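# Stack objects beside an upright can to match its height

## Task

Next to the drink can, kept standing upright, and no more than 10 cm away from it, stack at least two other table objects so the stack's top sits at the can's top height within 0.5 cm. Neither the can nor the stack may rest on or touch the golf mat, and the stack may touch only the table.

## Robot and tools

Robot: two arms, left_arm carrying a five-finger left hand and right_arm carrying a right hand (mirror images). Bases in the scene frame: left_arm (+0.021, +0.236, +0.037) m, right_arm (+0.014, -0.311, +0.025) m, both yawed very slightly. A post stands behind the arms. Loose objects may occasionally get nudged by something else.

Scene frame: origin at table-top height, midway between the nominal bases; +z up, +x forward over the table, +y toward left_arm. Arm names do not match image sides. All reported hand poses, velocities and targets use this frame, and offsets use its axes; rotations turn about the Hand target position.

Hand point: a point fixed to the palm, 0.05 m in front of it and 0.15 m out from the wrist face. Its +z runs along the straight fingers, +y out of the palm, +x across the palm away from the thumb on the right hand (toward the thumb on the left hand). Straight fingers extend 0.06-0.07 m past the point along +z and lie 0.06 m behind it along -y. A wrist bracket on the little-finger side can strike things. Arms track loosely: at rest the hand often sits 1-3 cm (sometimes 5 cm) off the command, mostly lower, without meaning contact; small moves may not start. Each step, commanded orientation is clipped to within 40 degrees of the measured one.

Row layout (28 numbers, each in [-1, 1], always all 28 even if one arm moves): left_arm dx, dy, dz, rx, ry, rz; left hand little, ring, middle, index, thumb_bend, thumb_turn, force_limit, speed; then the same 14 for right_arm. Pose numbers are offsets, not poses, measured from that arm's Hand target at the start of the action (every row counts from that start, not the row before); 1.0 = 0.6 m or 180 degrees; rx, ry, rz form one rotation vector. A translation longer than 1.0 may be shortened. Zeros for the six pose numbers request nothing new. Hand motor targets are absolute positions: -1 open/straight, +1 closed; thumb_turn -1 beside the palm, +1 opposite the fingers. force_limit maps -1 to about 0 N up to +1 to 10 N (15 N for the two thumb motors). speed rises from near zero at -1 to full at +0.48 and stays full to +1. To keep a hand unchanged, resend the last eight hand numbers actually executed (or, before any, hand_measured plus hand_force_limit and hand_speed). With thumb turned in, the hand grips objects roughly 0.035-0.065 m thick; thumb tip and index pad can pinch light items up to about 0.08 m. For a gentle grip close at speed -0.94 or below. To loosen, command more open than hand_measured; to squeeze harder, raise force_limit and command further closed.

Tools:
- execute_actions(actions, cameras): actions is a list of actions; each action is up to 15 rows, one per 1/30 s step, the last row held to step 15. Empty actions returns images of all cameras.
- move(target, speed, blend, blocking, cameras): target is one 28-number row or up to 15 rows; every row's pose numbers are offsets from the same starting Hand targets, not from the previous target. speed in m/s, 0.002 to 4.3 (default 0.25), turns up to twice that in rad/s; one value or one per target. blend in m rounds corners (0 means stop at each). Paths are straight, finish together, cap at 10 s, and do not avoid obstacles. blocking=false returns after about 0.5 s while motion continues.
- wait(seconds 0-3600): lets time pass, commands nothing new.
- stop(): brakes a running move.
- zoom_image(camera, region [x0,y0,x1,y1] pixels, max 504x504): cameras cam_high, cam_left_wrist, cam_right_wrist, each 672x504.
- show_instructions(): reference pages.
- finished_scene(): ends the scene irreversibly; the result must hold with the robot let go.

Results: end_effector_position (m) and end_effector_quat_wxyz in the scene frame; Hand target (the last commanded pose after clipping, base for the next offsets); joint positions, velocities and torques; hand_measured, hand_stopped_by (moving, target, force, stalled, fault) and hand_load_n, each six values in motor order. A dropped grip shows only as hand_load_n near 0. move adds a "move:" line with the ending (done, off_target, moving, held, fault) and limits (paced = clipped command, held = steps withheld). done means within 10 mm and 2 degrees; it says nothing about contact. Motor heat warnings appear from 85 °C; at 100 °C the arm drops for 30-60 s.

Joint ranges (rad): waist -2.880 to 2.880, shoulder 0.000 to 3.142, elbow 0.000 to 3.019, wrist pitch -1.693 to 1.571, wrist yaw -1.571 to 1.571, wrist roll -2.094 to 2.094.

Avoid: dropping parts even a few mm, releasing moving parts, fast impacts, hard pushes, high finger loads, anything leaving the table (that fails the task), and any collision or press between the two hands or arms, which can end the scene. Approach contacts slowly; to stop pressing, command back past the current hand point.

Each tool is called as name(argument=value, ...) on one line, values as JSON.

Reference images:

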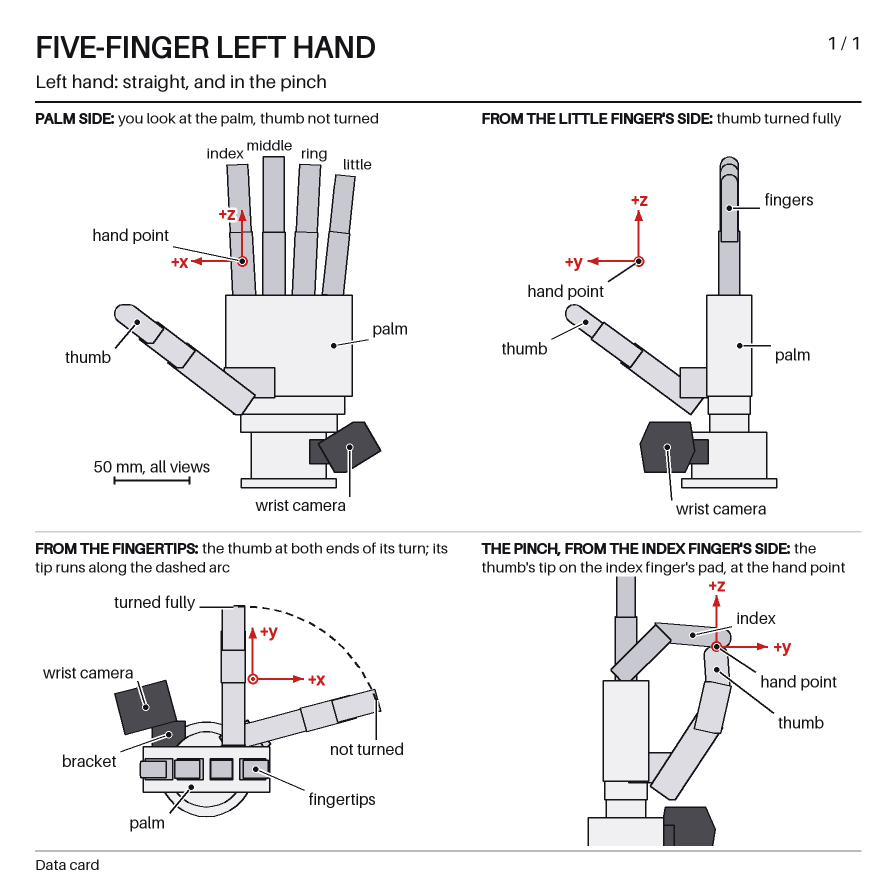

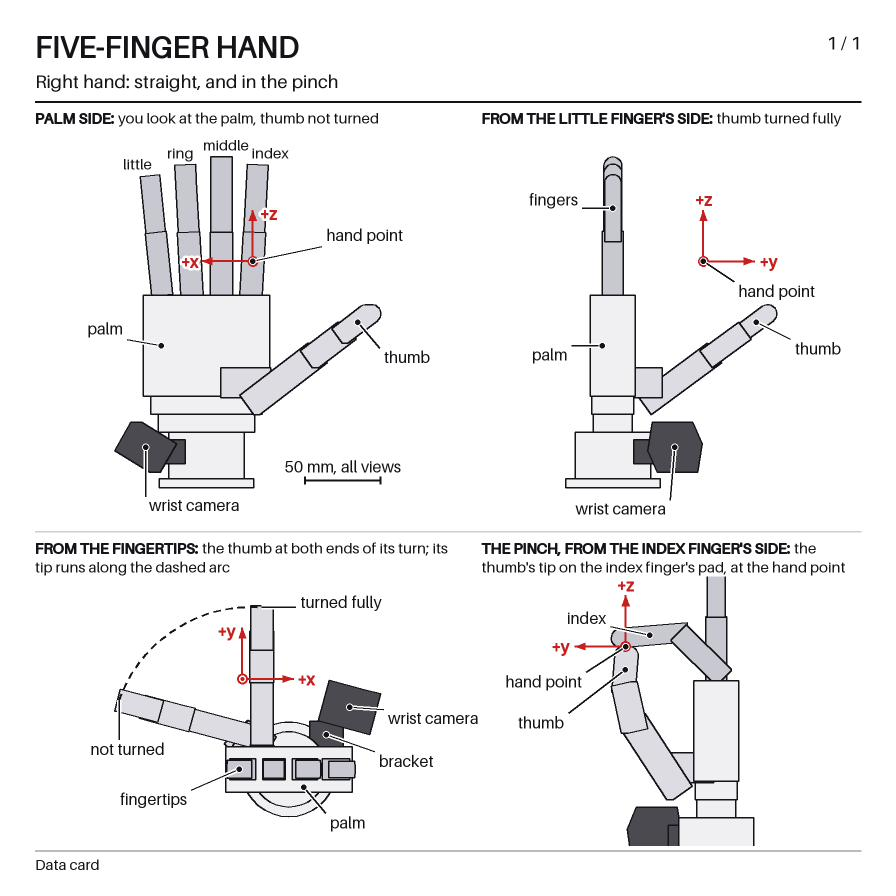

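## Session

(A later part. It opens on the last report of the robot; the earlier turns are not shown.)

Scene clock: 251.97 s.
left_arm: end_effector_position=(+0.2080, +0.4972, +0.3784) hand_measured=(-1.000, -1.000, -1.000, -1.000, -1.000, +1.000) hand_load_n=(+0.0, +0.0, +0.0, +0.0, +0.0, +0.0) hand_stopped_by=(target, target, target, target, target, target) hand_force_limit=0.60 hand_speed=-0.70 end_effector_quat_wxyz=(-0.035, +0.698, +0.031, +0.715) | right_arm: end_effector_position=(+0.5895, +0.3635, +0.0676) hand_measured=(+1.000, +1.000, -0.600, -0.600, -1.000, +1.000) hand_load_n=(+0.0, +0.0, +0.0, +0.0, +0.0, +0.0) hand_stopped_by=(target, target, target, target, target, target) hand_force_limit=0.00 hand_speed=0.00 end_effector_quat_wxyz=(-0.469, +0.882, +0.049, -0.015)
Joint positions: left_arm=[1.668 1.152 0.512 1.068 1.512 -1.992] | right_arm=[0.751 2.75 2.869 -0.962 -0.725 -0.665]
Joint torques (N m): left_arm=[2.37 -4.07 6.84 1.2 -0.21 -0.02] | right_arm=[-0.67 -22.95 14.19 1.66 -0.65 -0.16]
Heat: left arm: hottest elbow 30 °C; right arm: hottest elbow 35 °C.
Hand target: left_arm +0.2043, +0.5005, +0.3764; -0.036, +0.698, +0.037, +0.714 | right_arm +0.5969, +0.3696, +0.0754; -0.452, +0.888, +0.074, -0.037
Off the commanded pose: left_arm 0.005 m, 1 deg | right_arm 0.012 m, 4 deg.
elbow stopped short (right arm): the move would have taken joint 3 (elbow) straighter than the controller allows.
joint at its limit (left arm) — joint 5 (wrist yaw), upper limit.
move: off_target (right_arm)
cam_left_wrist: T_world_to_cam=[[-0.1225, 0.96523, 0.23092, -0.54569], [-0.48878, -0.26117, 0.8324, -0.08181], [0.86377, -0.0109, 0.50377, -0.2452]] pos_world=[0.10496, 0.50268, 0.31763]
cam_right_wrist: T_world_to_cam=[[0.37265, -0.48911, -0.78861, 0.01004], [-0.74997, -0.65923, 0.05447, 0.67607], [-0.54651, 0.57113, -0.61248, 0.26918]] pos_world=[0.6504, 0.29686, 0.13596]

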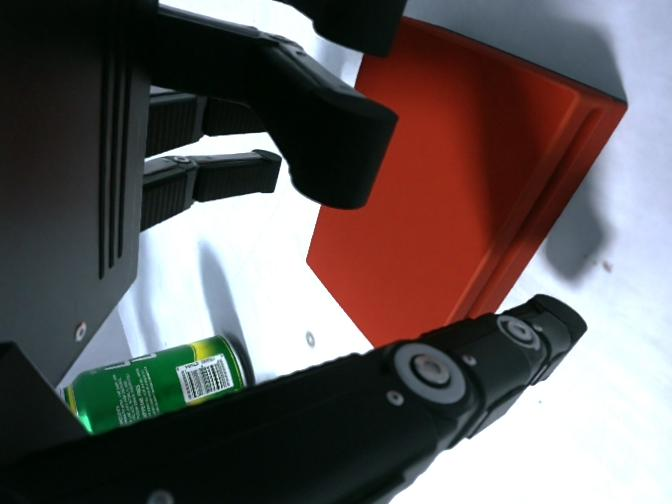

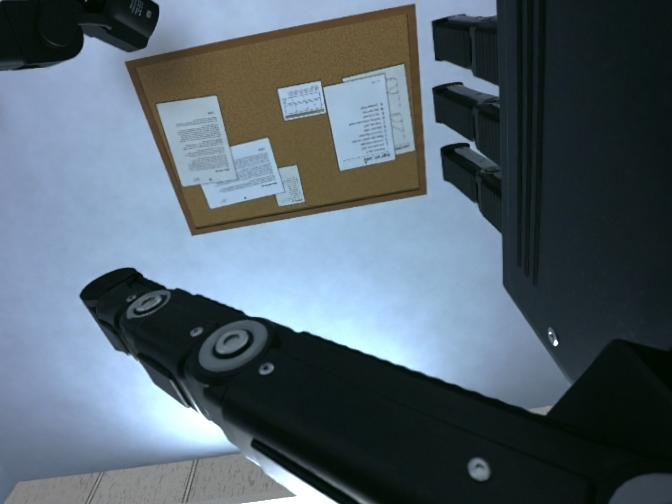

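execute_actions(actions=[])

Scene clock: 255.07 s.
left_arm: end_effector_position=(+0.2080, +0.4972, +0.3784) hand_measured=(-1.000, -1.000, -1.000, -1.000, -1.000, +1.000) hand_load_n=(+0.0, +0.0, +0.0, +0.0, +0.0, -0.5) hand_stopped_by=(target, target, target, target, target, target) hand_force_limit=0.60 hand_speed=-0.70 end_effector_quat_wxyz=(-0.035, +0.698, +0.031, +0.715) | right_arm: end_effector_position=(+0.5895, +0.3635, +0.0676) hand_measured=(+1.000, +1.000, -0.600, -0.600, -1.000, +1.000) hand_load_n=(+0.0, +0.0, +0.0, +0.0, +0.0, +0.0) hand_stopped_by=(target, target, target, target, target, target) hand_force_limit=0.00 hand_speed=0.00 end_effector_quat_wxyz=(-0.469, +0.882, +0.049, -0.015)
Joint positions: left_arm=[1.668 1.152 0.512 1.068 1.512 -1.992] | right_arm=[0.751 2.75 2.869 -0.962 -0.725 -0.665]
Joint velocities: within noise
Joint torques (N m): left_arm=[2.32 -4.07 6.84 1.2 -0.22 -0.02] | right_arm=[-0.67 -23.18 14.27 1.66 -0.65 -0.17]
Motor temperatures (°C): left_arm=[22 24 30 24 22 26] | right_arm=[25 27 35 23 22 23]
Heat: left arm: hottest elbow 30 °C; right arm: hottest elbow 35 °C.
Hand target: left_arm +0.2043, +0.5005, +0.3764; -0.036, +0.698, +0.037, +0.714 | right_arm +0.5969, +0.3696, +0.0754; -0.452, +0.888, +0.074, -0.037
Off the commanded pose: left_arm 0.005 m, 1 deg | right_arm 0.012 m, 4 deg.
camera_calibration:
cam_left_wrist: T_world_to_cam=[[-0.1225, 0.96523, 0.23092, -0.54569], [-0.48878, -0.26117, 0.8324, -0.08181], [0.86377, -0.0109, 0.50377, -0.2452]] pos_world=[0.10496, 0.50268, 0.31763]
cam_right_wrist: T_world_to_cam=[[0.37265, -0.48911, -0.78861, 0.01004], [-0.74997, -0.65923, 0.05447, 0.67607], [-0.54651, 0.57113, -0.61248, 0.26918]] pos_world=[0.6504, 0.29686, 0.13596]

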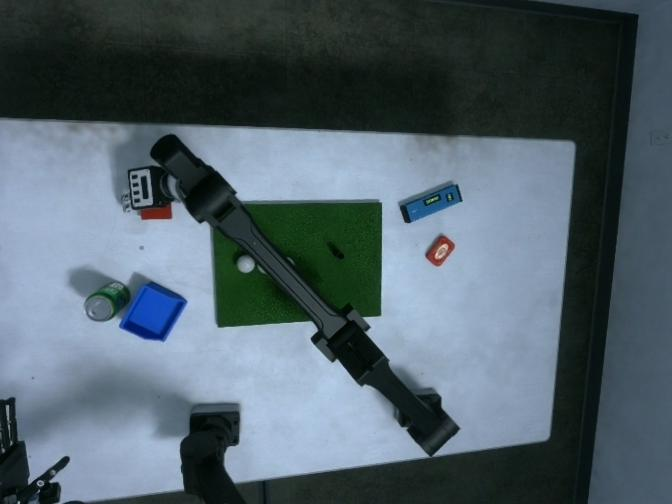

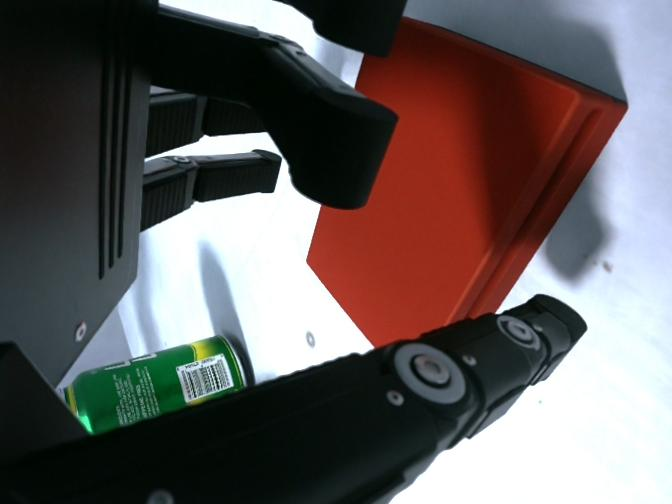

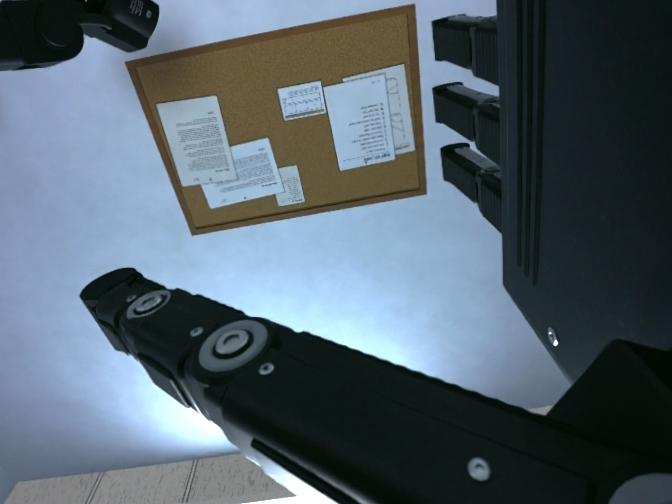

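move(target=[0,0,0,0,0,0,-1,-1,-1,-1,-1,1,0.6,-0.7, 0,0,-0.0237,0,0,0,1,1,-0.6,-0.6,-1,1,0,0], speed=0.05, cameras=["cam_left_wrist","cam_right_wrist"])

Scene clock: 258.60 s.
left_arm: end_effector_position=(+0.2080, +0.4972, +0.3784) hand_measured=(-1.000, -1.000, -1.000, -1.000, -1.000, +1.000) hand_load_n=(+0.0, +0.0, +0.0, +0.0, +0.0, -0.5) hand_stopped_by=(target, target, target, target, target, target) hand_force_limit=0.60 hand_speed=-0.70 end_effector_quat_wxyz=(-0.035, +0.698, +0.031, +0.715) | right_arm: end_effector_position=(+0.5885, +0.3624, +0.0535) hand_measured=(+1.000, +1.000, -0.600, -0.600, -1.000, +1.000) hand_load_n=(+0.0, +0.0, +0.0, +0.0, +0.0, +0.0) hand_stopped_by=(target, target, target, target, target, target) hand_force_limit=0.00 hand_speed=0.00 end_effector_quat_wxyz=(-0.465, +0.884, +0.049, -0.019)
Joint positions: left_arm=[1.668 1.152 0.512 1.068 1.512 -1.992] | right_arm=[0.751 2.766 2.869 -0.962 -0.726 -0.671]
Joint torques (N m): left_arm=[2.37 -4.07 6.84 1.18 -0.21 -0.02] | right_arm=[-0.62 -23.12 14.28 1.91 -0.66 -0.1]
Heat: left arm: hottest elbow 30 °C; right arm: hottest elbow 36 °C.
Hand target: left_arm +0.2043, +0.5005, +0.3764; -0.036, +0.698, +0.037, +0.714 | right_arm +0.5969, +0.3696, +0.0613; -0.452, +0.888, +0.074, -0.037
Off the commanded pose: left_arm 0.005 m, 1 deg | right_arm 0.013 m, 4 deg.
elbow stopped short (right arm): the move would have taken joint 3 (elbow) straighter than the controller allows.
joint at its limit (left arm) — joint 5 (wrist yaw), upper limit.
move: off_target (right_arm)
cam_left_wrist: T_world_to_cam=[[-0.1225, 0.96523, 0.23092, -0.54569], [-0.48878, -0.26117, 0.8324, -0.08181], [0.86377, -0.0109, 0.50377, -0.2452]] pos_world=[0.10496, 0.50268, 0.31763]
cam_right_wrist: T_world_to_cam=[[0.36857, -0.49531, -0.78665, 0.00332], [-0.74672, -0.66177, 0.06682, 0.67381], [-0.55368, 0.56278, -0.61377, 0.26796]] pos_world=[0.65029, 0.29675, 0.12205]

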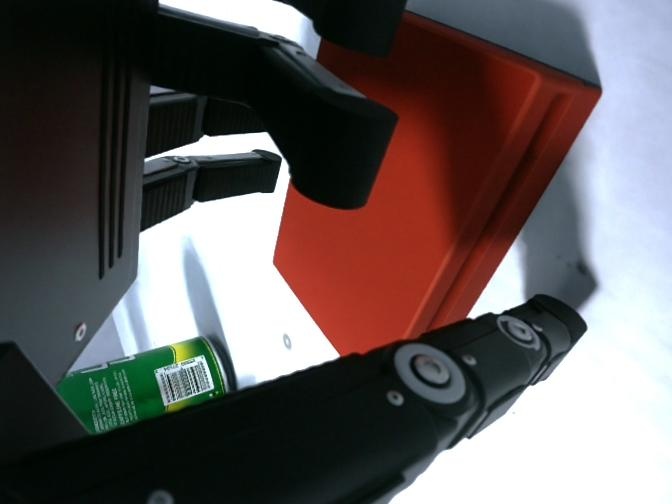

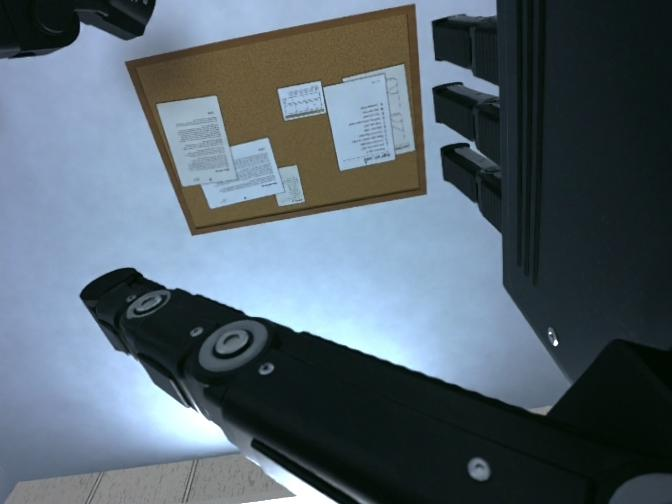

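execute_actions(actions=[[[0,0,0,0,0,0,-1,-1,-1,-1,-1,1,0.6,-0.7, 0,0,0,0,0,0,1,1,-0.2,-0.2,-0.7,1,-0.4,-0.85]],[[0,0,0,0,0,0,-1,-1,-1,-1,-1,1,0.6,-0.7, 0,0,0,0,0,0,1,1,-0.2,-0.2,-0.7,1,-0.4,-0.85]],[[0,0,0,0,0,0,-1,-1,-1,-1,-1,1,0.6,-0.7, 0,0,0,0,0,0,1,1,-0.2,-0.2,-0.7,1,-0.4,-0.85]]], cameras=["cam_left_wrist"])

Scene clock: 260.90 s.
left_arm: end_effector_position=(+0.2080, +0.4972, +0.3784) hand_measured=(-1.000, -1.000, -1.000, -1.000, -1.000, +1.000) hand_load_n=(+0.0, +0.0, +0.0, +0.0, +0.0, -0.5) hand_stopped_by=(target, target, target, target, target, target) hand_force_limit=0.60 hand_speed=-0.70 end_effector_quat_wxyz=(-0.035, +0.698, +0.031, +0.715) | right_arm: end_effector_position=(+0.5882, +0.3626, +0.0533) hand_measured=(+1.000, +1.000, -0.204, -0.202, -0.798, +1.000) hand_load_n=(+0.0, +0.0, +4.0, +3.0, +5.5, +0.5) hand_stopped_by=(target, target, force, force, force, target) hand_force_limit=-0.40 hand_speed=-0.85 end_effector_quat_wxyz=(-0.465, +0.883, +0.049, -0.020)
Joint positions: left_arm=[1.668 1.152 0.512 1.068 1.512 -1.992] | right_arm=[0.751 2.767 2.869 -0.962 -0.728 -0.671]
Joint torques (N m): left_arm=[2.37 -4.07 6.84 1.2 -0.21 -0.02] | right_arm=[-0.62 -23.18 14.27 1.89 -0.59 -0.17]
Heat: left arm: hottest elbow 30 °C; right arm: hottest elbow 36 °C.
Hand target: left_arm +0.2043, +0.5005, +0.3764; -0.036, +0.698, +0.037, +0.714 | right_arm +0.5969, +0.3696, +0.0611; -0.452, +0.888, +0.074, -0.037
Off the commanded pose: left_arm 0.005 m, 1 deg | right_arm 0.014 m, 4 deg.
elbow stopped short (right arm): the move would have taken joint 3 (elbow) straighter than the controller allows.
joint at its limit (left arm) — joint 5 (wrist yaw), upper limit.
cam_left_wrist: T_world_to_cam=[[-0.1225, 0.96523, 0.23092, -0.54569], [-0.48878, -0.26117, 0.8324, -0.08181], [0.86377, -0.0109, 0.50377, -0.2452]] pos_world=[0.10496, 0.50268, 0.31763]

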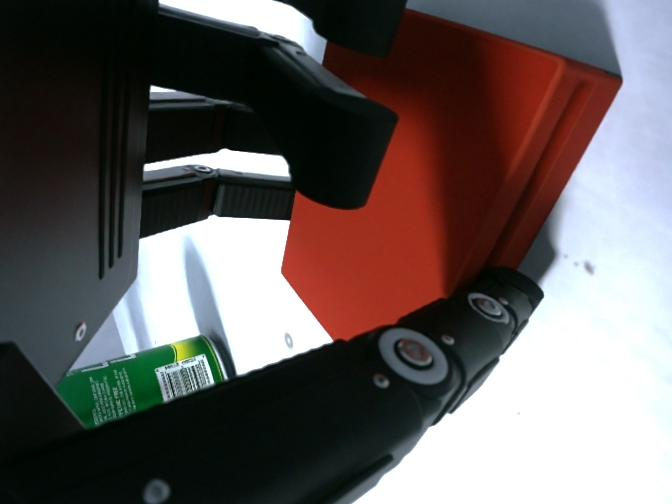

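move(target=[0,0,0,0,0,0,-1,-1,-1,-1,-1,1,0.6,-0.7, -0.067,-0.01,0.08,0,0,0,1,1,-0.2,-0.2,-0.7,1,-0.4,-0.85], speed=0.08, cameras=["cam_left_wrist","cam_high"])

Scene clock: 264.80 s.
left_arm: end_effector_position=(+0.2080, +0.4972, +0.3784) hand_measured=(-1.000, -1.000, -1.000, -1.000, -1.000, +1.000) hand_load_n=(+0.0, +0.0, +0.0, +0.0, +0.0, -0.5) hand_stopped_by=(target, target, target, target, target, target) hand_force_limit=0.60 hand_speed=-0.70 end_effector_quat_wxyz=(-0.035, +0.698, +0.031, +0.715) | right_arm: end_effector_position=(+0.5599, +0.3484, +0.0567) hand_measured=(+1.000, +1.000, -0.204, -0.202, -0.798, +1.000) hand_load_n=(+0.0, +0.0, +4.0, +2.0, +6.5, +0.0) hand_stopped_by=(target, target, force, force, force, target) hand_force_limit=-0.40 hand_speed=-0.85 end_effector_quat_wxyz=(-0.431, +0.899, +0.050, -0.058)
Joint positions: left_arm=[1.668 1.152 0.512 1.068 1.512 -1.992] | right_arm=[0.763 2.747 2.869 -1.109 -0.73 -0.712]
Joint torques (N m): left_arm=[2.37 -4.01 6.86 1.2 -0.21 -0.02] | right_arm=[0.67 -28.51 12.48 1.37 -0.7 -0.13]
Heat: left arm: hottest elbow 30 °C; right arm: hottest elbow 37 °C.
Hand target: left_arm +0.2043, +0.5005, +0.3764; -0.036, +0.698, +0.037, +0.714 | right_arm +0.5565, +0.3638, +0.1092; -0.452, +0.888, +0.074, -0.037
Off the commanded pose: left_arm 0.005 m, 1 deg | right_arm 0.055 m, 5 deg.
elbow stopped short (right arm): the move would have taken joint 3 (elbow) straighter than the controller allows.
joint at its limit (left arm) — joint 5 (wrist yaw), upper limit.
move: off_target (right_arm)
cam_left_wrist: T_world_to_cam=[[-0.1225, 0.96523, 0.23092, -0.54569], [-0.48878, -0.26117, 0.8324, -0.08181], [0.86377, -0.0109, 0.50377, -0.2452]] pos_world=[0.10496, 0.50268, 0.31763]
Images, in order (width x height): cam_high 672x504, cam_left_wrist 672x504.

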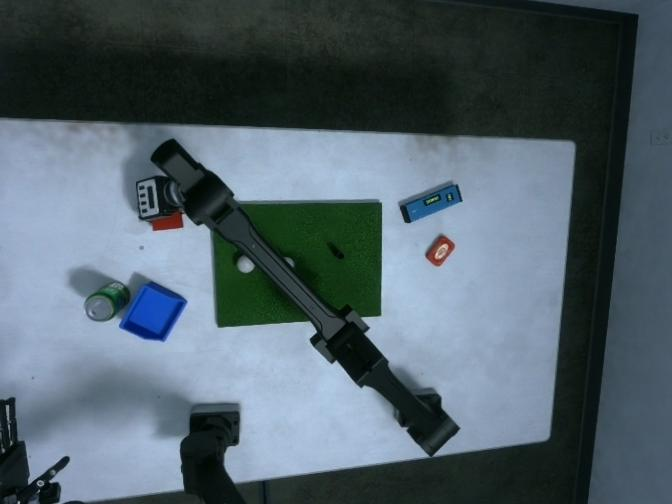

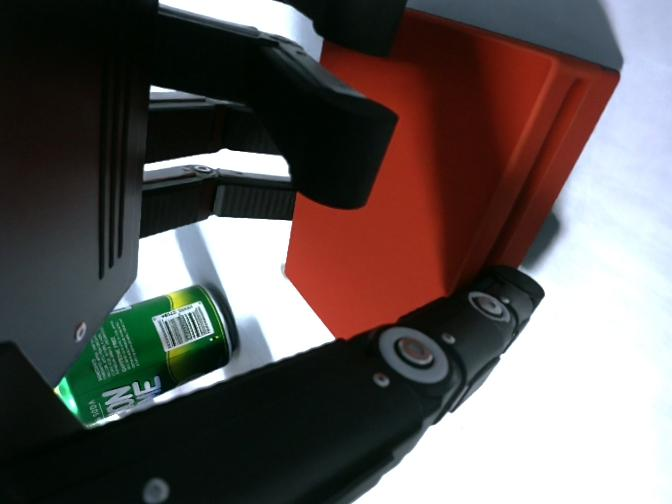

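move(target=[0,0,0,0,0,0,-1,-1,-1,-1,-1,1,0.6,-0.7, -0.094,-0.015,0,0,0,0,1,1,-0.2,-0.2,-0.7,1,-0.4,-0.85], speed=0.1, cameras=["cam_left_wrist","cam_high"])

Scene clock: 266.87 s.
left_arm: end_effector_position=(+0.2080, +0.4972, +0.3784) hand_measured=(-1.000, -1.000, -1.000, -1.000, -1.000, +1.000) hand_load_n=(+0.0, +0.0, +0.0, +0.0, -0.5, -0.5) hand_stopped_by=(target, target, target, target, target, target) hand_force_limit=0.60 hand_speed=-0.70 end_effector_quat_wxyz=(-0.035, +0.698, +0.031, +0.715) | right_arm: end_effector_position=(+0.4997, +0.3485, +0.0772) hand_measured=(+1.000, +1.000, -0.204, -0.202, -0.798, +1.000) hand_load_n=(+0.0, +0.0, +4.0, +2.0, +6.0, +0.0) hand_stopped_by=(target, target, force, force, force, target) hand_force_limit=-0.40 hand_speed=-0.85 end_effector_quat_wxyz=(-0.436, +0.896, +0.070, -0.051)
Joint positions: left_arm=[1.668 1.152 0.512 1.068 1.512 -1.992] | right_arm=[0.816 2.417 2.28 -0.806 -0.709 -0.692]
Joint torques (N m): left_arm=[2.37 -4.07 6.84 1.2 -0.21 -0.02] | right_arm=[-0.21 -26.58 9.22 2.3 -0.53 -0.01]
Heat: left arm: hottest elbow 30 °C; right arm: hottest elbow 37 °C.
Hand target: left_arm +0.2043, +0.5005, +0.3764; -0.036, +0.698, +0.037, +0.714 | right_arm +0.5001, +0.3546, +0.1090; -0.452, +0.888, +0.074, -0.037
Off the commanded pose: left_arm 0.005 m, 1 deg | right_arm 0.033 m, 3 deg.
joint at its limit (left arm) — joint 5 (wrist yaw), upper limit.
move: off_target (right_arm)
cam_left_wrist: T_world_to_cam=[[-0.1225, 0.96523, 0.23092, -0.54569], [-0.48878, -0.26117, 0.8324, -0.08181], [0.86377, -0.0109, 0.50377, -0.2452]] pos_world=[0.10496, 0.50268, 0.31763]
Images, in order (width x height): cam_high 672x504, cam_left_wrist 672x504.

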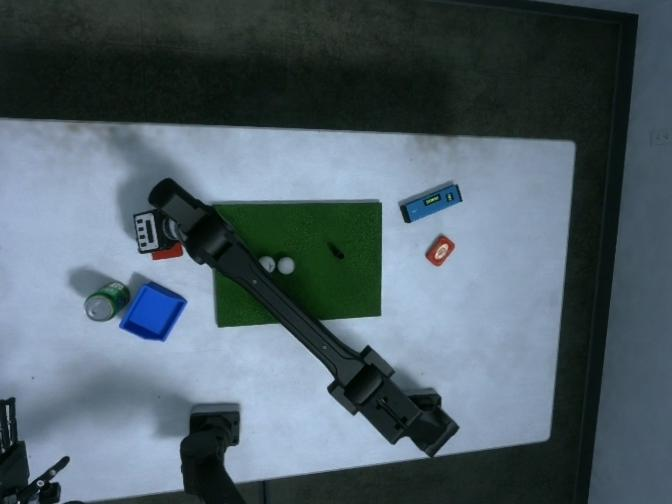

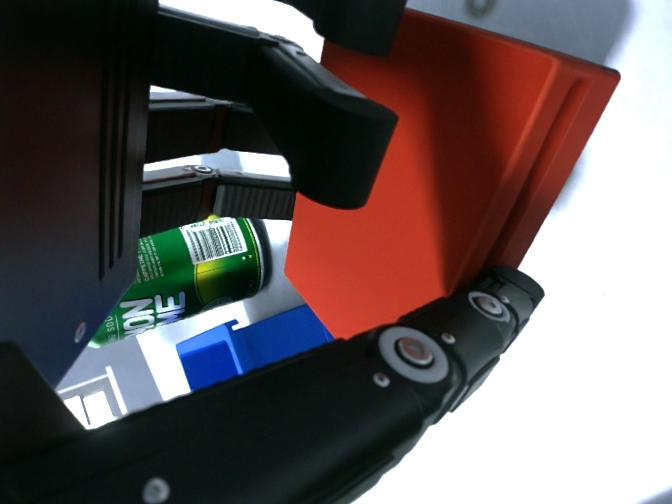

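move(target=[[0,0,0,0,0,0,-1,-1,-1,-1,-1,1,0.6,-0.7, 0.0,-0.015,0.05,0,0,0,1,1,-0.2,-0.2,-0.7,1,-0.4,-0.85],[0,0,0,0,0,0,-1,-1,-1,-1,-1,1,0.6,-0.7, 0.0,-0.015,0.05,0,0,-0.525,1,1,-0.2,-0.2,-0.7,1,-0.4,-0.85]], speed=0.2, blend=0.01, cameras=["all"])

Scene clock: 272.63 s.
left_arm: end_effector_position=(+0.2080, +0.4972, +0.3784) hand_measured=(-1.000, -1.000, -1.000, -1.000, -1.000, +1.000) hand_load_n=(+0.0, +0.0, +0.0, +0.0, +0.0, -0.5) hand_stopped_by=(target, target, target, target, target, target) hand_force_limit=0.60 hand_speed=-0.70 end_effector_quat_wxyz=(-0.035, +0.698, +0.031, +0.715) | right_arm: end_effector_position=(+0.4944, +0.3185, +0.1056) hand_measured=(+1.000, +1.000, -0.204, -0.202, -0.798, +1.000) hand_load_n=(+0.0, +0.0, +4.0, +2.0, +6.0, +0.0) hand_stopped_by=(target, target, force, force, force, target) hand_force_limit=-0.40 hand_speed=-0.85 end_effector_quat_wxyz=(-0.302, +0.673, -0.599, +0.312)
Joint positions: left_arm=[1.668 1.152 0.512 1.068 1.512 -1.992] | right_arm=[1.04 2.167 1.918 -0.71 0.706 0.671]
Joint torques (N m): left_arm=[2.37 -4.07 6.84 1.18 -0.22 -0.02] | right_arm=[0.44 -19.66 14.82 1.42 0.57 0.05]
Heat: left arm: hottest elbow 30 °C; right arm: hottest elbow 36 °C.
Hand target: left_arm +0.2043, +0.5005, +0.3764; -0.036, +0.698, +0.037, +0.714 | right_arm +0.5002, +0.3457, +0.1391; -0.334, +0.657, -0.602, +0.306
Off the commanded pose: left_arm 0.005 m, 1 deg | right_arm 0.043 m, 4 deg.
joint at its limit (left arm) — joint 5 (wrist yaw), upper limit.
move: off_target (right_arm)
cam_left_wrist: T_world_to_cam=[[-0.1225, 0.96523, 0.23092, -0.54569], [-0.48878, -0.26117, 0.8324, -0.08181], [0.86377, -0.0109, 0.50377, -0.2452]] pos_world=[0.10496, 0.50268, 0.31763]
cam_right_wrist: T_world_to_cam=[[-0.55247, -0.40081, -0.73084, 0.47662], [-0.64352, 0.76237, 0.06836, 0.06612], [0.52977, 0.50808, -0.67911, -0.23877]] pos_world=[0.43236, 0.26194, 0.18166]

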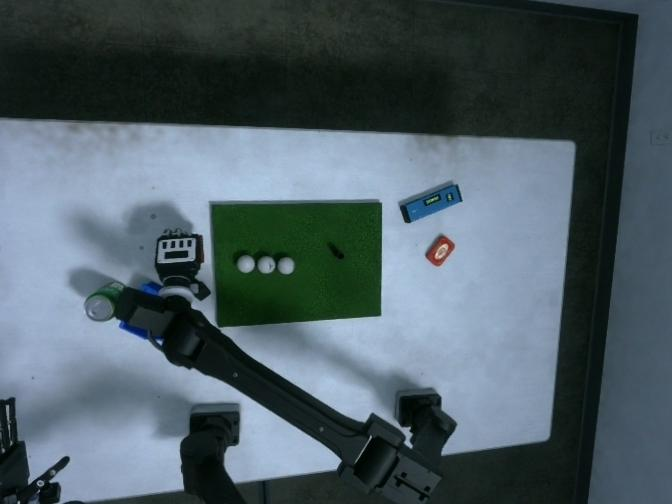

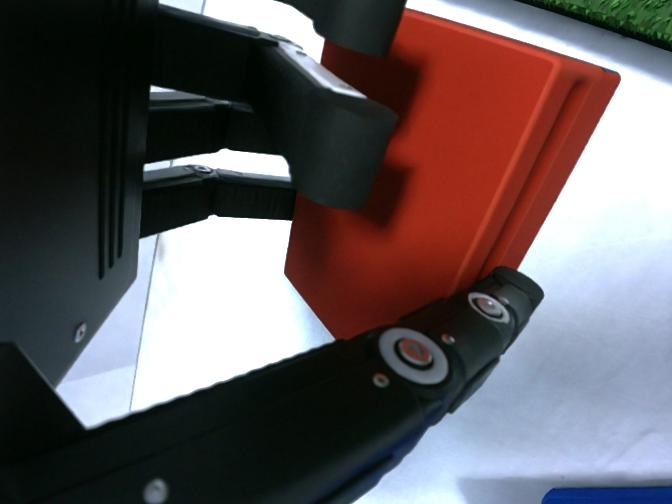

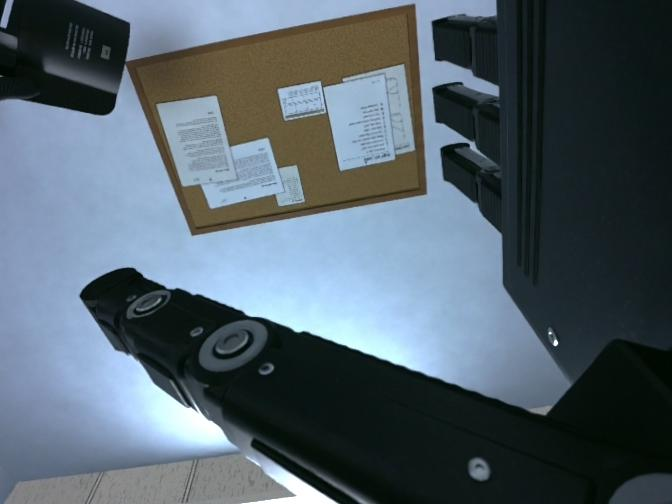

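move(target=[0,0,0,0,0,0,-1,-1,-1,-1,-1,1,0.6,-0.7, 0.0,0.055,-0.05,0,0,0,1,1,-0.2,-0.2,-0.7,1,-0.4,-0.85], speed=0.1, cameras=["all"])

Scene clock: 275.00 s.
left_arm: end_effector_position=(+0.2080, +0.4972, +0.3784) hand_measured=(-1.000, -1.000, -1.000, -1.000, -1.000, +1.000) hand_load_n=(+0.0, +0.5, +0.0, +0.0, +0.0, +0.0) hand_stopped_by=(target, target, target, target, target, target) hand_force_limit=0.60 hand_speed=-0.70 end_effector_quat_wxyz=(-0.035, +0.698, +0.031, +0.715) | right_arm: end_effector_position=(+0.4935, +0.3528, +0.0717) hand_measured=(+1.000, +1.000, -0.204, -0.202, -0.798, +1.000) hand_load_n=(+0.0, +0.0, +4.0, +2.5, +6.0, +0.0) hand_stopped_by=(target, target, force, force, force, target) hand_force_limit=-0.40 hand_speed=-0.85 end_effector_quat_wxyz=(-0.300, +0.675, -0.597, +0.313)
Joint positions: left_arm=[1.668 1.152 0.512 1.068 1.512 -1.992] | right_arm=[1.066 2.285 2.037 -0.732 0.721 0.695]
Joint torques (N m): left_arm=[2.37 -4.07 6.86 1.2 -0.21 -0.02] | right_arm=[0.26 -21.95 14.63 1.35 0.59 0.05]
Heat: left arm: hottest elbow 30 °C; right arm: hottest elbow 37 °C.
Hand target: left_arm +0.2043, +0.5005, +0.3764; -0.036, +0.698, +0.037, +0.714 | right_arm +0.5003, +0.3785, +0.1089; -0.334, +0.657, -0.602, +0.307
Off the commanded pose: left_arm 0.005 m, 1 deg | right_arm 0.046 m, 4 deg.
joint at its limit (left arm) — joint 5 (wrist yaw), upper limit.
move: off_target (right_arm)
cam_left_wrist: T_world_to_cam=[[-0.1225, 0.96523, 0.23092, -0.54569], [-0.48878, -0.26117, 0.8324, -0.08181], [0.86377, -0.0109, 0.50377, -0.2452]] pos_world=[0.10496, 0.50268, 0.31763]
cam_right_wrist: T_world_to_cam=[[-0.5521, -0.40529, -0.72864, 0.4664], [-0.64544, 0.76097, 0.06579, 0.04336], [0.52781, 0.50662, -0.68172, -0.27714]] pos_world=[0.43176, 0.29644, 0.14806]

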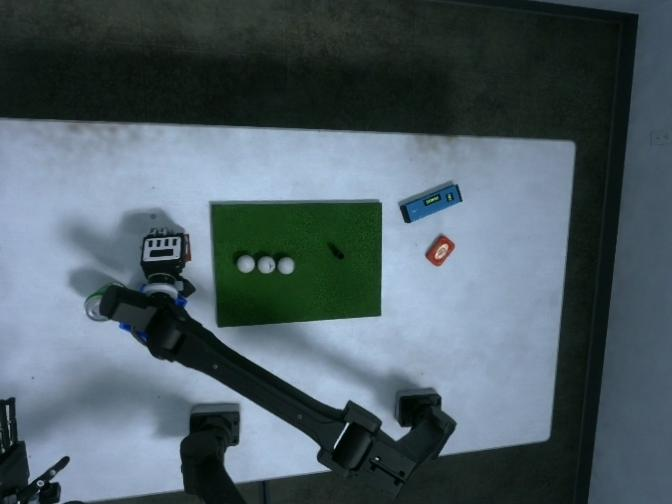

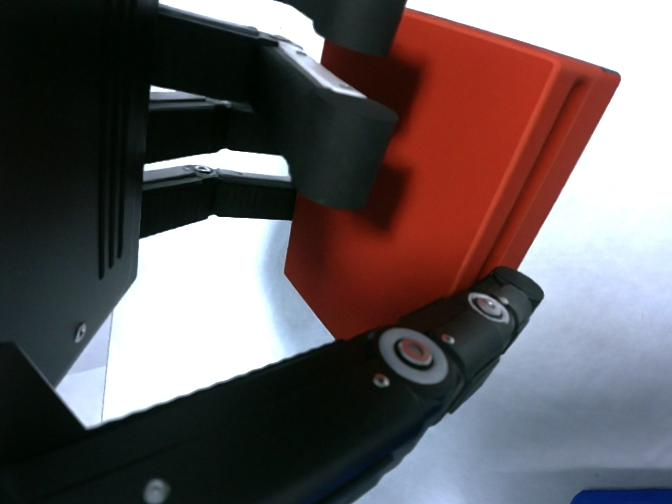

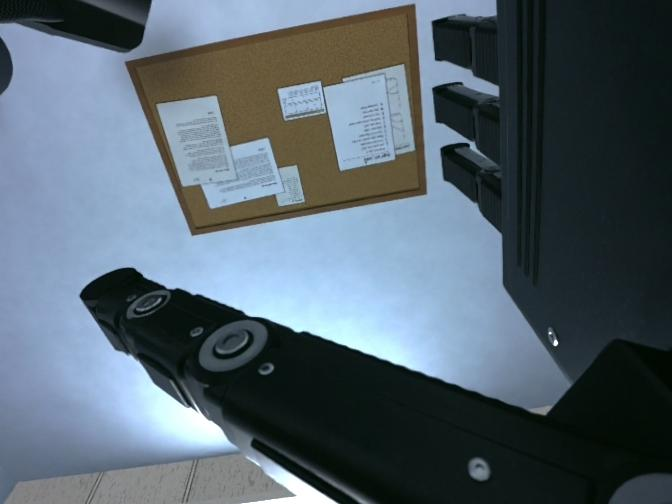

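move(target=[0,0,0,0,0,0,-1,-1,-1,-1,-1,1,0.6,-0.7, 0.0,0.0,-0.03,0,0,0,1,1,-0.2,-0.2,-0.7,1,-0.4,-0.85], speed=0.04, cameras=["all"])

Scene clock: 276.97 s.
left_arm: end_effector_position=(+0.2080, +0.4972, +0.3784) hand_measured=(-1.000, -1.000, -1.000, -1.000, -1.000, +1.000) hand_load_n=(+0.0, +0.0, +0.0, +0.0, +0.0, +0.0) hand_stopped_by=(target, target, target, target, target, target) hand_force_limit=0.60 hand_speed=-0.70 end_effector_quat_wxyz=(-0.035, +0.698, +0.031, +0.715) | right_arm: end_effector_position=(+0.4947, +0.3549, +0.0681) hand_measured=(+1.000, +1.000, -0.204, -0.202, -0.798, +1.000) hand_load_n=(+0.0, +0.0, +4.0, +2.5, +6.0, +0.0) hand_stopped_by=(target, target, force, force, force, target) hand_force_limit=-0.40 hand_speed=-0.85 end_effector_quat_wxyz=(-0.303, +0.673, -0.598, +0.312)
Joint positions: left_arm=[1.668 1.152 0.512 1.068 1.512 -1.992] | right_arm=[1.066 2.292 2.037 -0.719 0.721 0.696]
Joint torques (N m): left_arm=[2.37 -4.07 6.84 1.18 -0.21 -0.02] | right_arm=[0.21 -21.36 13.31 2.28 0.6 0.06]
Heat: left arm: hottest elbow 30 °C; right arm: hottest elbow 37 °C.
Hand target: left_arm +0.2043, +0.5005, +0.3764; -0.036, +0.698, +0.037, +0.714 | right_arm +0.5003, +0.3786, +0.0910; -0.334, +0.657, -0.602, +0.306
Off the commanded pose: left_arm 0.005 m, 1 deg | right_arm 0.033 m, 4 deg.
joint at its limit (left arm) — joint 5 (wrist yaw), upper limit.
move: off_target (right_arm)
cam_left_wrist: T_world_to_cam=[[-0.1225, 0.96523, 0.23092, -0.54569], [-0.48878, -0.26117, 0.8324, -0.08181], [0.86377, -0.0109, 0.50377, -0.2452]] pos_world=[0.10496, 0.50268, 0.31763]
cam_right_wrist: T_world_to_cam=[[-0.55008, -0.40077, -0.73267, 0.46292], [-0.64532, 0.76085, 0.06831, 0.04261], [0.53007, 0.51038, -0.67715, -0.28398]] pos_world=[0.43267, 0.29804, 0.14395]

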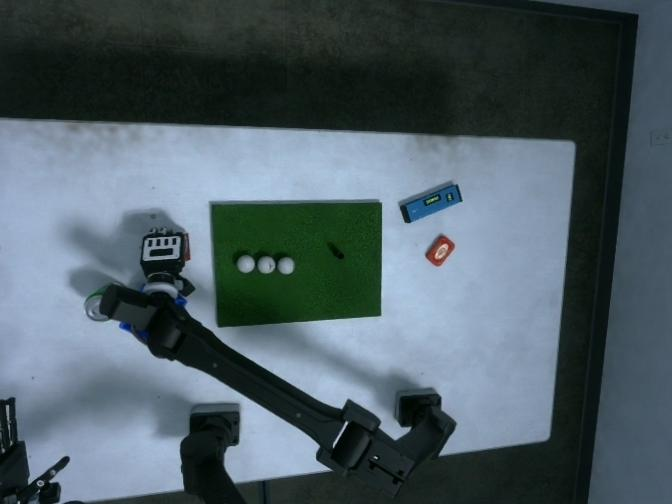

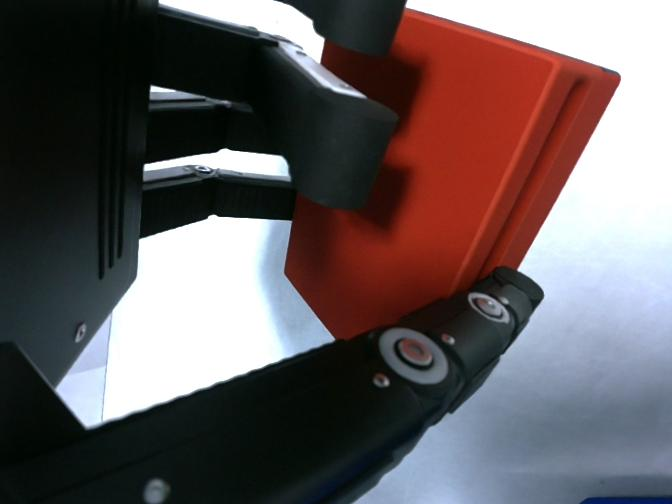

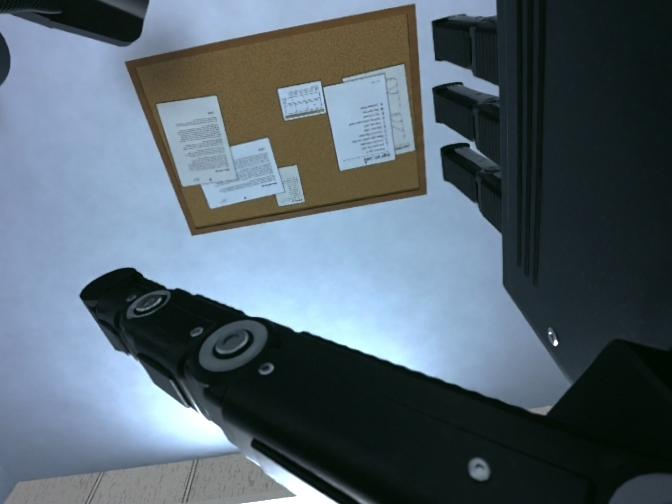

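move(target=[0,0,0,0,0,0,-1,-1,-1,-1,-1,1,0.6,-0.7, 0.0,0.0,-0.03,0,0,0,1,1,-0.2,-0.2,-0.7,1,-0.4,-0.85], speed=0.04, cameras=["cam_left_wrist"])

Scene clock: 286.20 s.
left_arm: end_effector_position=(+0.2080, +0.4972, +0.3784) hand_measured=(-1.000, -1.000, -1.000, -1.000, -1.000, +1.000) hand_load_n=(+0.0, +0.0, +0.0, +0.0, +0.0, -0.5) hand_stopped_by=(target, target, target, target, target, target) hand_force_limit=0.60 hand_speed=-0.70 end_effector_quat_wxyz=(-0.035, +0.698, +0.031, +0.715) | right_arm: end_effector_position=(+0.4982, +0.3604, +0.0599) hand_measured=(+1.000, +1.000, -0.204, -0.202, -0.798, +1.000) hand_load_n=(+0.0, +0.0, +3.5, +2.5, +6.0, +0.0) hand_stopped_by=(target, target, force, force, force, target) hand_force_limit=-0.40 hand_speed=-0.85 end_effector_quat_wxyz=(-0.312, +0.669, -0.599, +0.311)
Joint positions: left_arm=[1.668 1.152 0.512 1.068 1.512 -1.992] | right_arm=[1.066 2.308 2.037 -0.684 0.722 0.696]
Joint torques (N m): left_arm=[2.37 -4.01 6.84 1.18 -0.22 -0.02] | right_arm=[0.26 -21.3 11.84 2.33 0.54 0.05]
Heat: left arm: hottest elbow 30 °C; right arm: hottest elbow 37 °C.
Hand target: left_arm +0.2043, +0.5005, +0.3764; -0.036, +0.698, +0.037, +0.714 | right_arm +0.5003, +0.3785, +0.0730; -0.334, +0.657, -0.602, +0.307
Off the commanded pose: left_arm 0.005 m, 1 deg | right_arm 0.022 m, 3 deg.
joint at its limit (left arm) — joint 5 (wrist yaw), upper limit.
move: off_target (right_arm)
cam_left_wrist: T_world_to_cam=[[-0.1225, 0.96523, 0.23092, -0.54569], [-0.48878, -0.26117, 0.8324, -0.08181], [0.86377, -0.0109, 0.50377, -0.2452]] pos_world=[0.10496, 0.50268, 0.31763]

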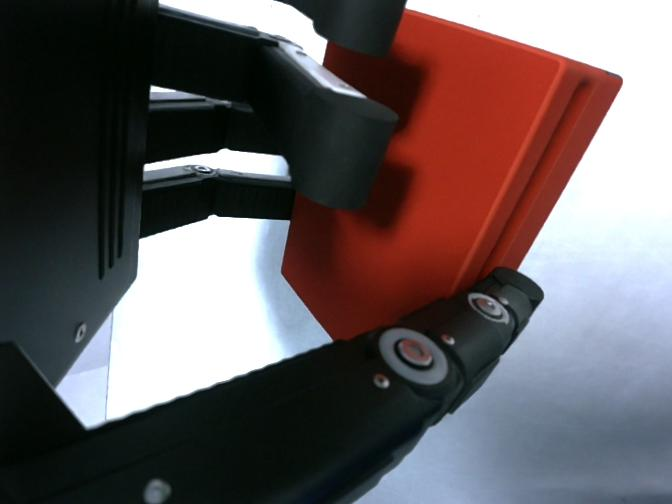

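move(target=[0,0,0,0,0,0,-1,-1,-1,-1,-1,1,0.6,-0.7, 0.0,0.0,-0.012,0,0,0,1,1,-0.2,-0.2,-0.7,1,-0.4,-0.85], speed=0.03, cameras=["cam_left_wrist"])

Scene clock: 287.23 s.
left_arm: end_effector_position=(+0.2080, +0.4972, +0.3784) hand_measured=(-1.000, -1.000, -1.000, -1.000, -1.000, +1.000) hand_load_n=(+0.0, +0.0, +0.0, +0.0, +0.0, +0.0) hand_stopped_by=(target, target, target, target, target, target) hand_force_limit=0.60 hand_speed=-0.70 end_effector_quat_wxyz=(-0.035, +0.698, +0.031, +0.715) | right_arm: end_effector_position=(+0.4997, +0.3628, +0.0595) hand_measured=(+1.000, +1.000, -0.204, -0.202, -0.798, +1.000) hand_load_n=(+0.0, +0.0, +3.5, +2.5, +6.0, +0.0) hand_stopped_by=(target, target, force, force, force, target) hand_force_limit=-0.40 hand_speed=-0.85 end_effector_quat_wxyz=(-0.316, +0.666, -0.600, +0.310)
Joint positions: left_arm=[1.668 1.152 0.512 1.068 1.512 -1.992] | right_arm=[1.066 2.31 2.037 -0.671 0.722 0.697]
Joint torques (N m): left_arm=[2.37 -4.01 6.84 1.2 -0.21 -0.02] | right_arm=[0.21 -21.07 11.29 2.48 0.53 0.05]
Heat: left arm: hottest elbow 30 °C; right arm: hottest elbow 37 °C.
Hand target: left_arm +0.2043, +0.5005, +0.3764; -0.036, +0.698, +0.037, +0.714 | right_arm +0.5003, +0.3786, +0.0659; -0.334, +0.657, -0.602, +0.307
Off the commanded pose: left_arm 0.005 m, 1 deg | right_arm 0.017 m, 2 deg.
joint at its limit (left arm) — joint 5 (wrist yaw), upper limit.
move: off_target (right_arm)
cam_left_wrist: T_world_to_cam=[[-0.1225, 0.96523, 0.23092, -0.54569], [-0.48878, -0.26117, 0.8324, -0.08181], [0.86377, -0.0109, 0.50377, -0.2452]] pos_world=[0.10496, 0.50268, 0.31763]

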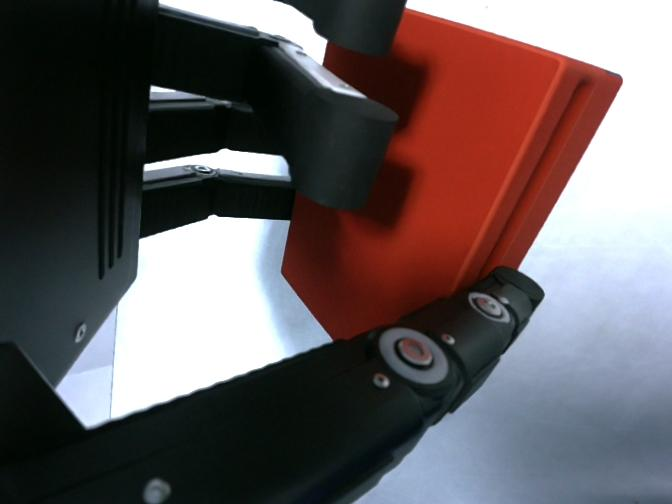

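execute_actions(actions=[[[0,0,0,0,0,0,-1,-1,-1,-1,-1,1,0.6,-0.7, 0,0,0.0,0,0,0,1,1,-0.6,-0.6,-1,1,-0.4,-0.8]],[[0,0,0,0,0,0,-1,-1,-1,-1,-1,1,0.6,-0.7, 0,0,0,0,0,0,1,1,-0.6,-0.6,-1,1,-0.4,-0.8]]], cameras=["cam_left_wrist","cam_right_wrist"])

Scene clock: 288.83 s.
left_arm: end_effector_position=(+0.2080, +0.4972, +0.3784) hand_measured=(-1.000, -1.000, -1.000, -1.000, -1.000, +1.000) hand_load_n=(+0.0, +0.0, +0.0, +0.0, +0.0, -0.5) hand_stopped_by=(target, target, target, target, target, target) hand_force_limit=0.60 hand_speed=-0.70 end_effector_quat_wxyz=(-0.035, +0.698, +0.031, +0.715) | right_arm: end_effector_position=(+0.5006, +0.3635, +0.0604) hand_measured=(+1.000, +1.000, -0.600, -0.600, -1.000, +1.000) hand_load_n=(+0.0, +0.0, +0.0, +0.0, +0.0, +0.0) hand_stopped_by=(target, target, target, target, target, target) hand_force_limit=-0.40 hand_speed=-0.80 end_effector_quat_wxyz=(-0.319, +0.665, -0.600, +0.311)
Joint positions: left_arm=[1.668 1.152 0.512 1.068 1.512 -1.992] | right_arm=[1.066 2.31 2.037 -0.665 0.725 0.697]
Joint torques (N m): left_arm=[2.37 -4.07 6.86 1.2 -0.22 -0.02] | right_arm=[0.21 -21.01 11.38 2.13 0.46 0.04]
Heat: left arm: hottest elbow 30 °C; right arm: hottest elbow 36 °C.
Hand target: left_arm +0.2043, +0.5005, +0.3764; -0.036, +0.698, +0.037, +0.714 | right_arm +0.5003, +0.3785, +0.0659; -0.334, +0.657, -0.602, +0.306
Off the commanded pose: left_arm 0.005 m, 1 deg | right_arm 0.016 m, 2 deg.
joint at its limit (left arm) — joint 5 (wrist yaw), upper limit.
cam_left_wrist: T_world_to_cam=[[-0.1225, 0.96523, 0.23092, -0.54569], [-0.48878, -0.26117, 0.8324, -0.08181], [0.86377, -0.0109, 0.50377, -0.2452]] pos_world=[0.10496, 0.50268, 0.31763]
cam_right_wrist: T_world_to_cam=[[-0.53604, -0.37712, -0.75528, 0.44972], [-0.64445, 0.7607, 0.07756, 0.03945], [0.5453, 0.52831, -0.6508, -0.31248]] pos_world=[0.43689, 0.30467, 0.13325]

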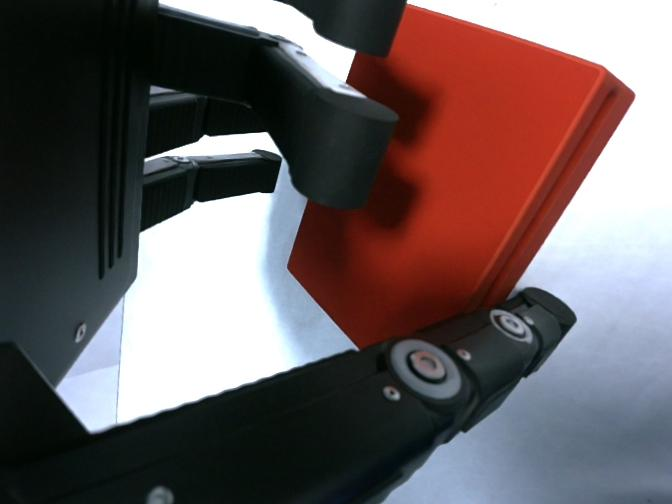

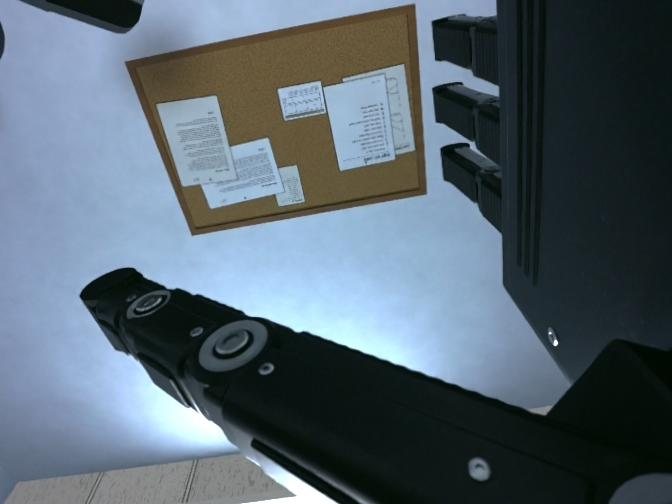

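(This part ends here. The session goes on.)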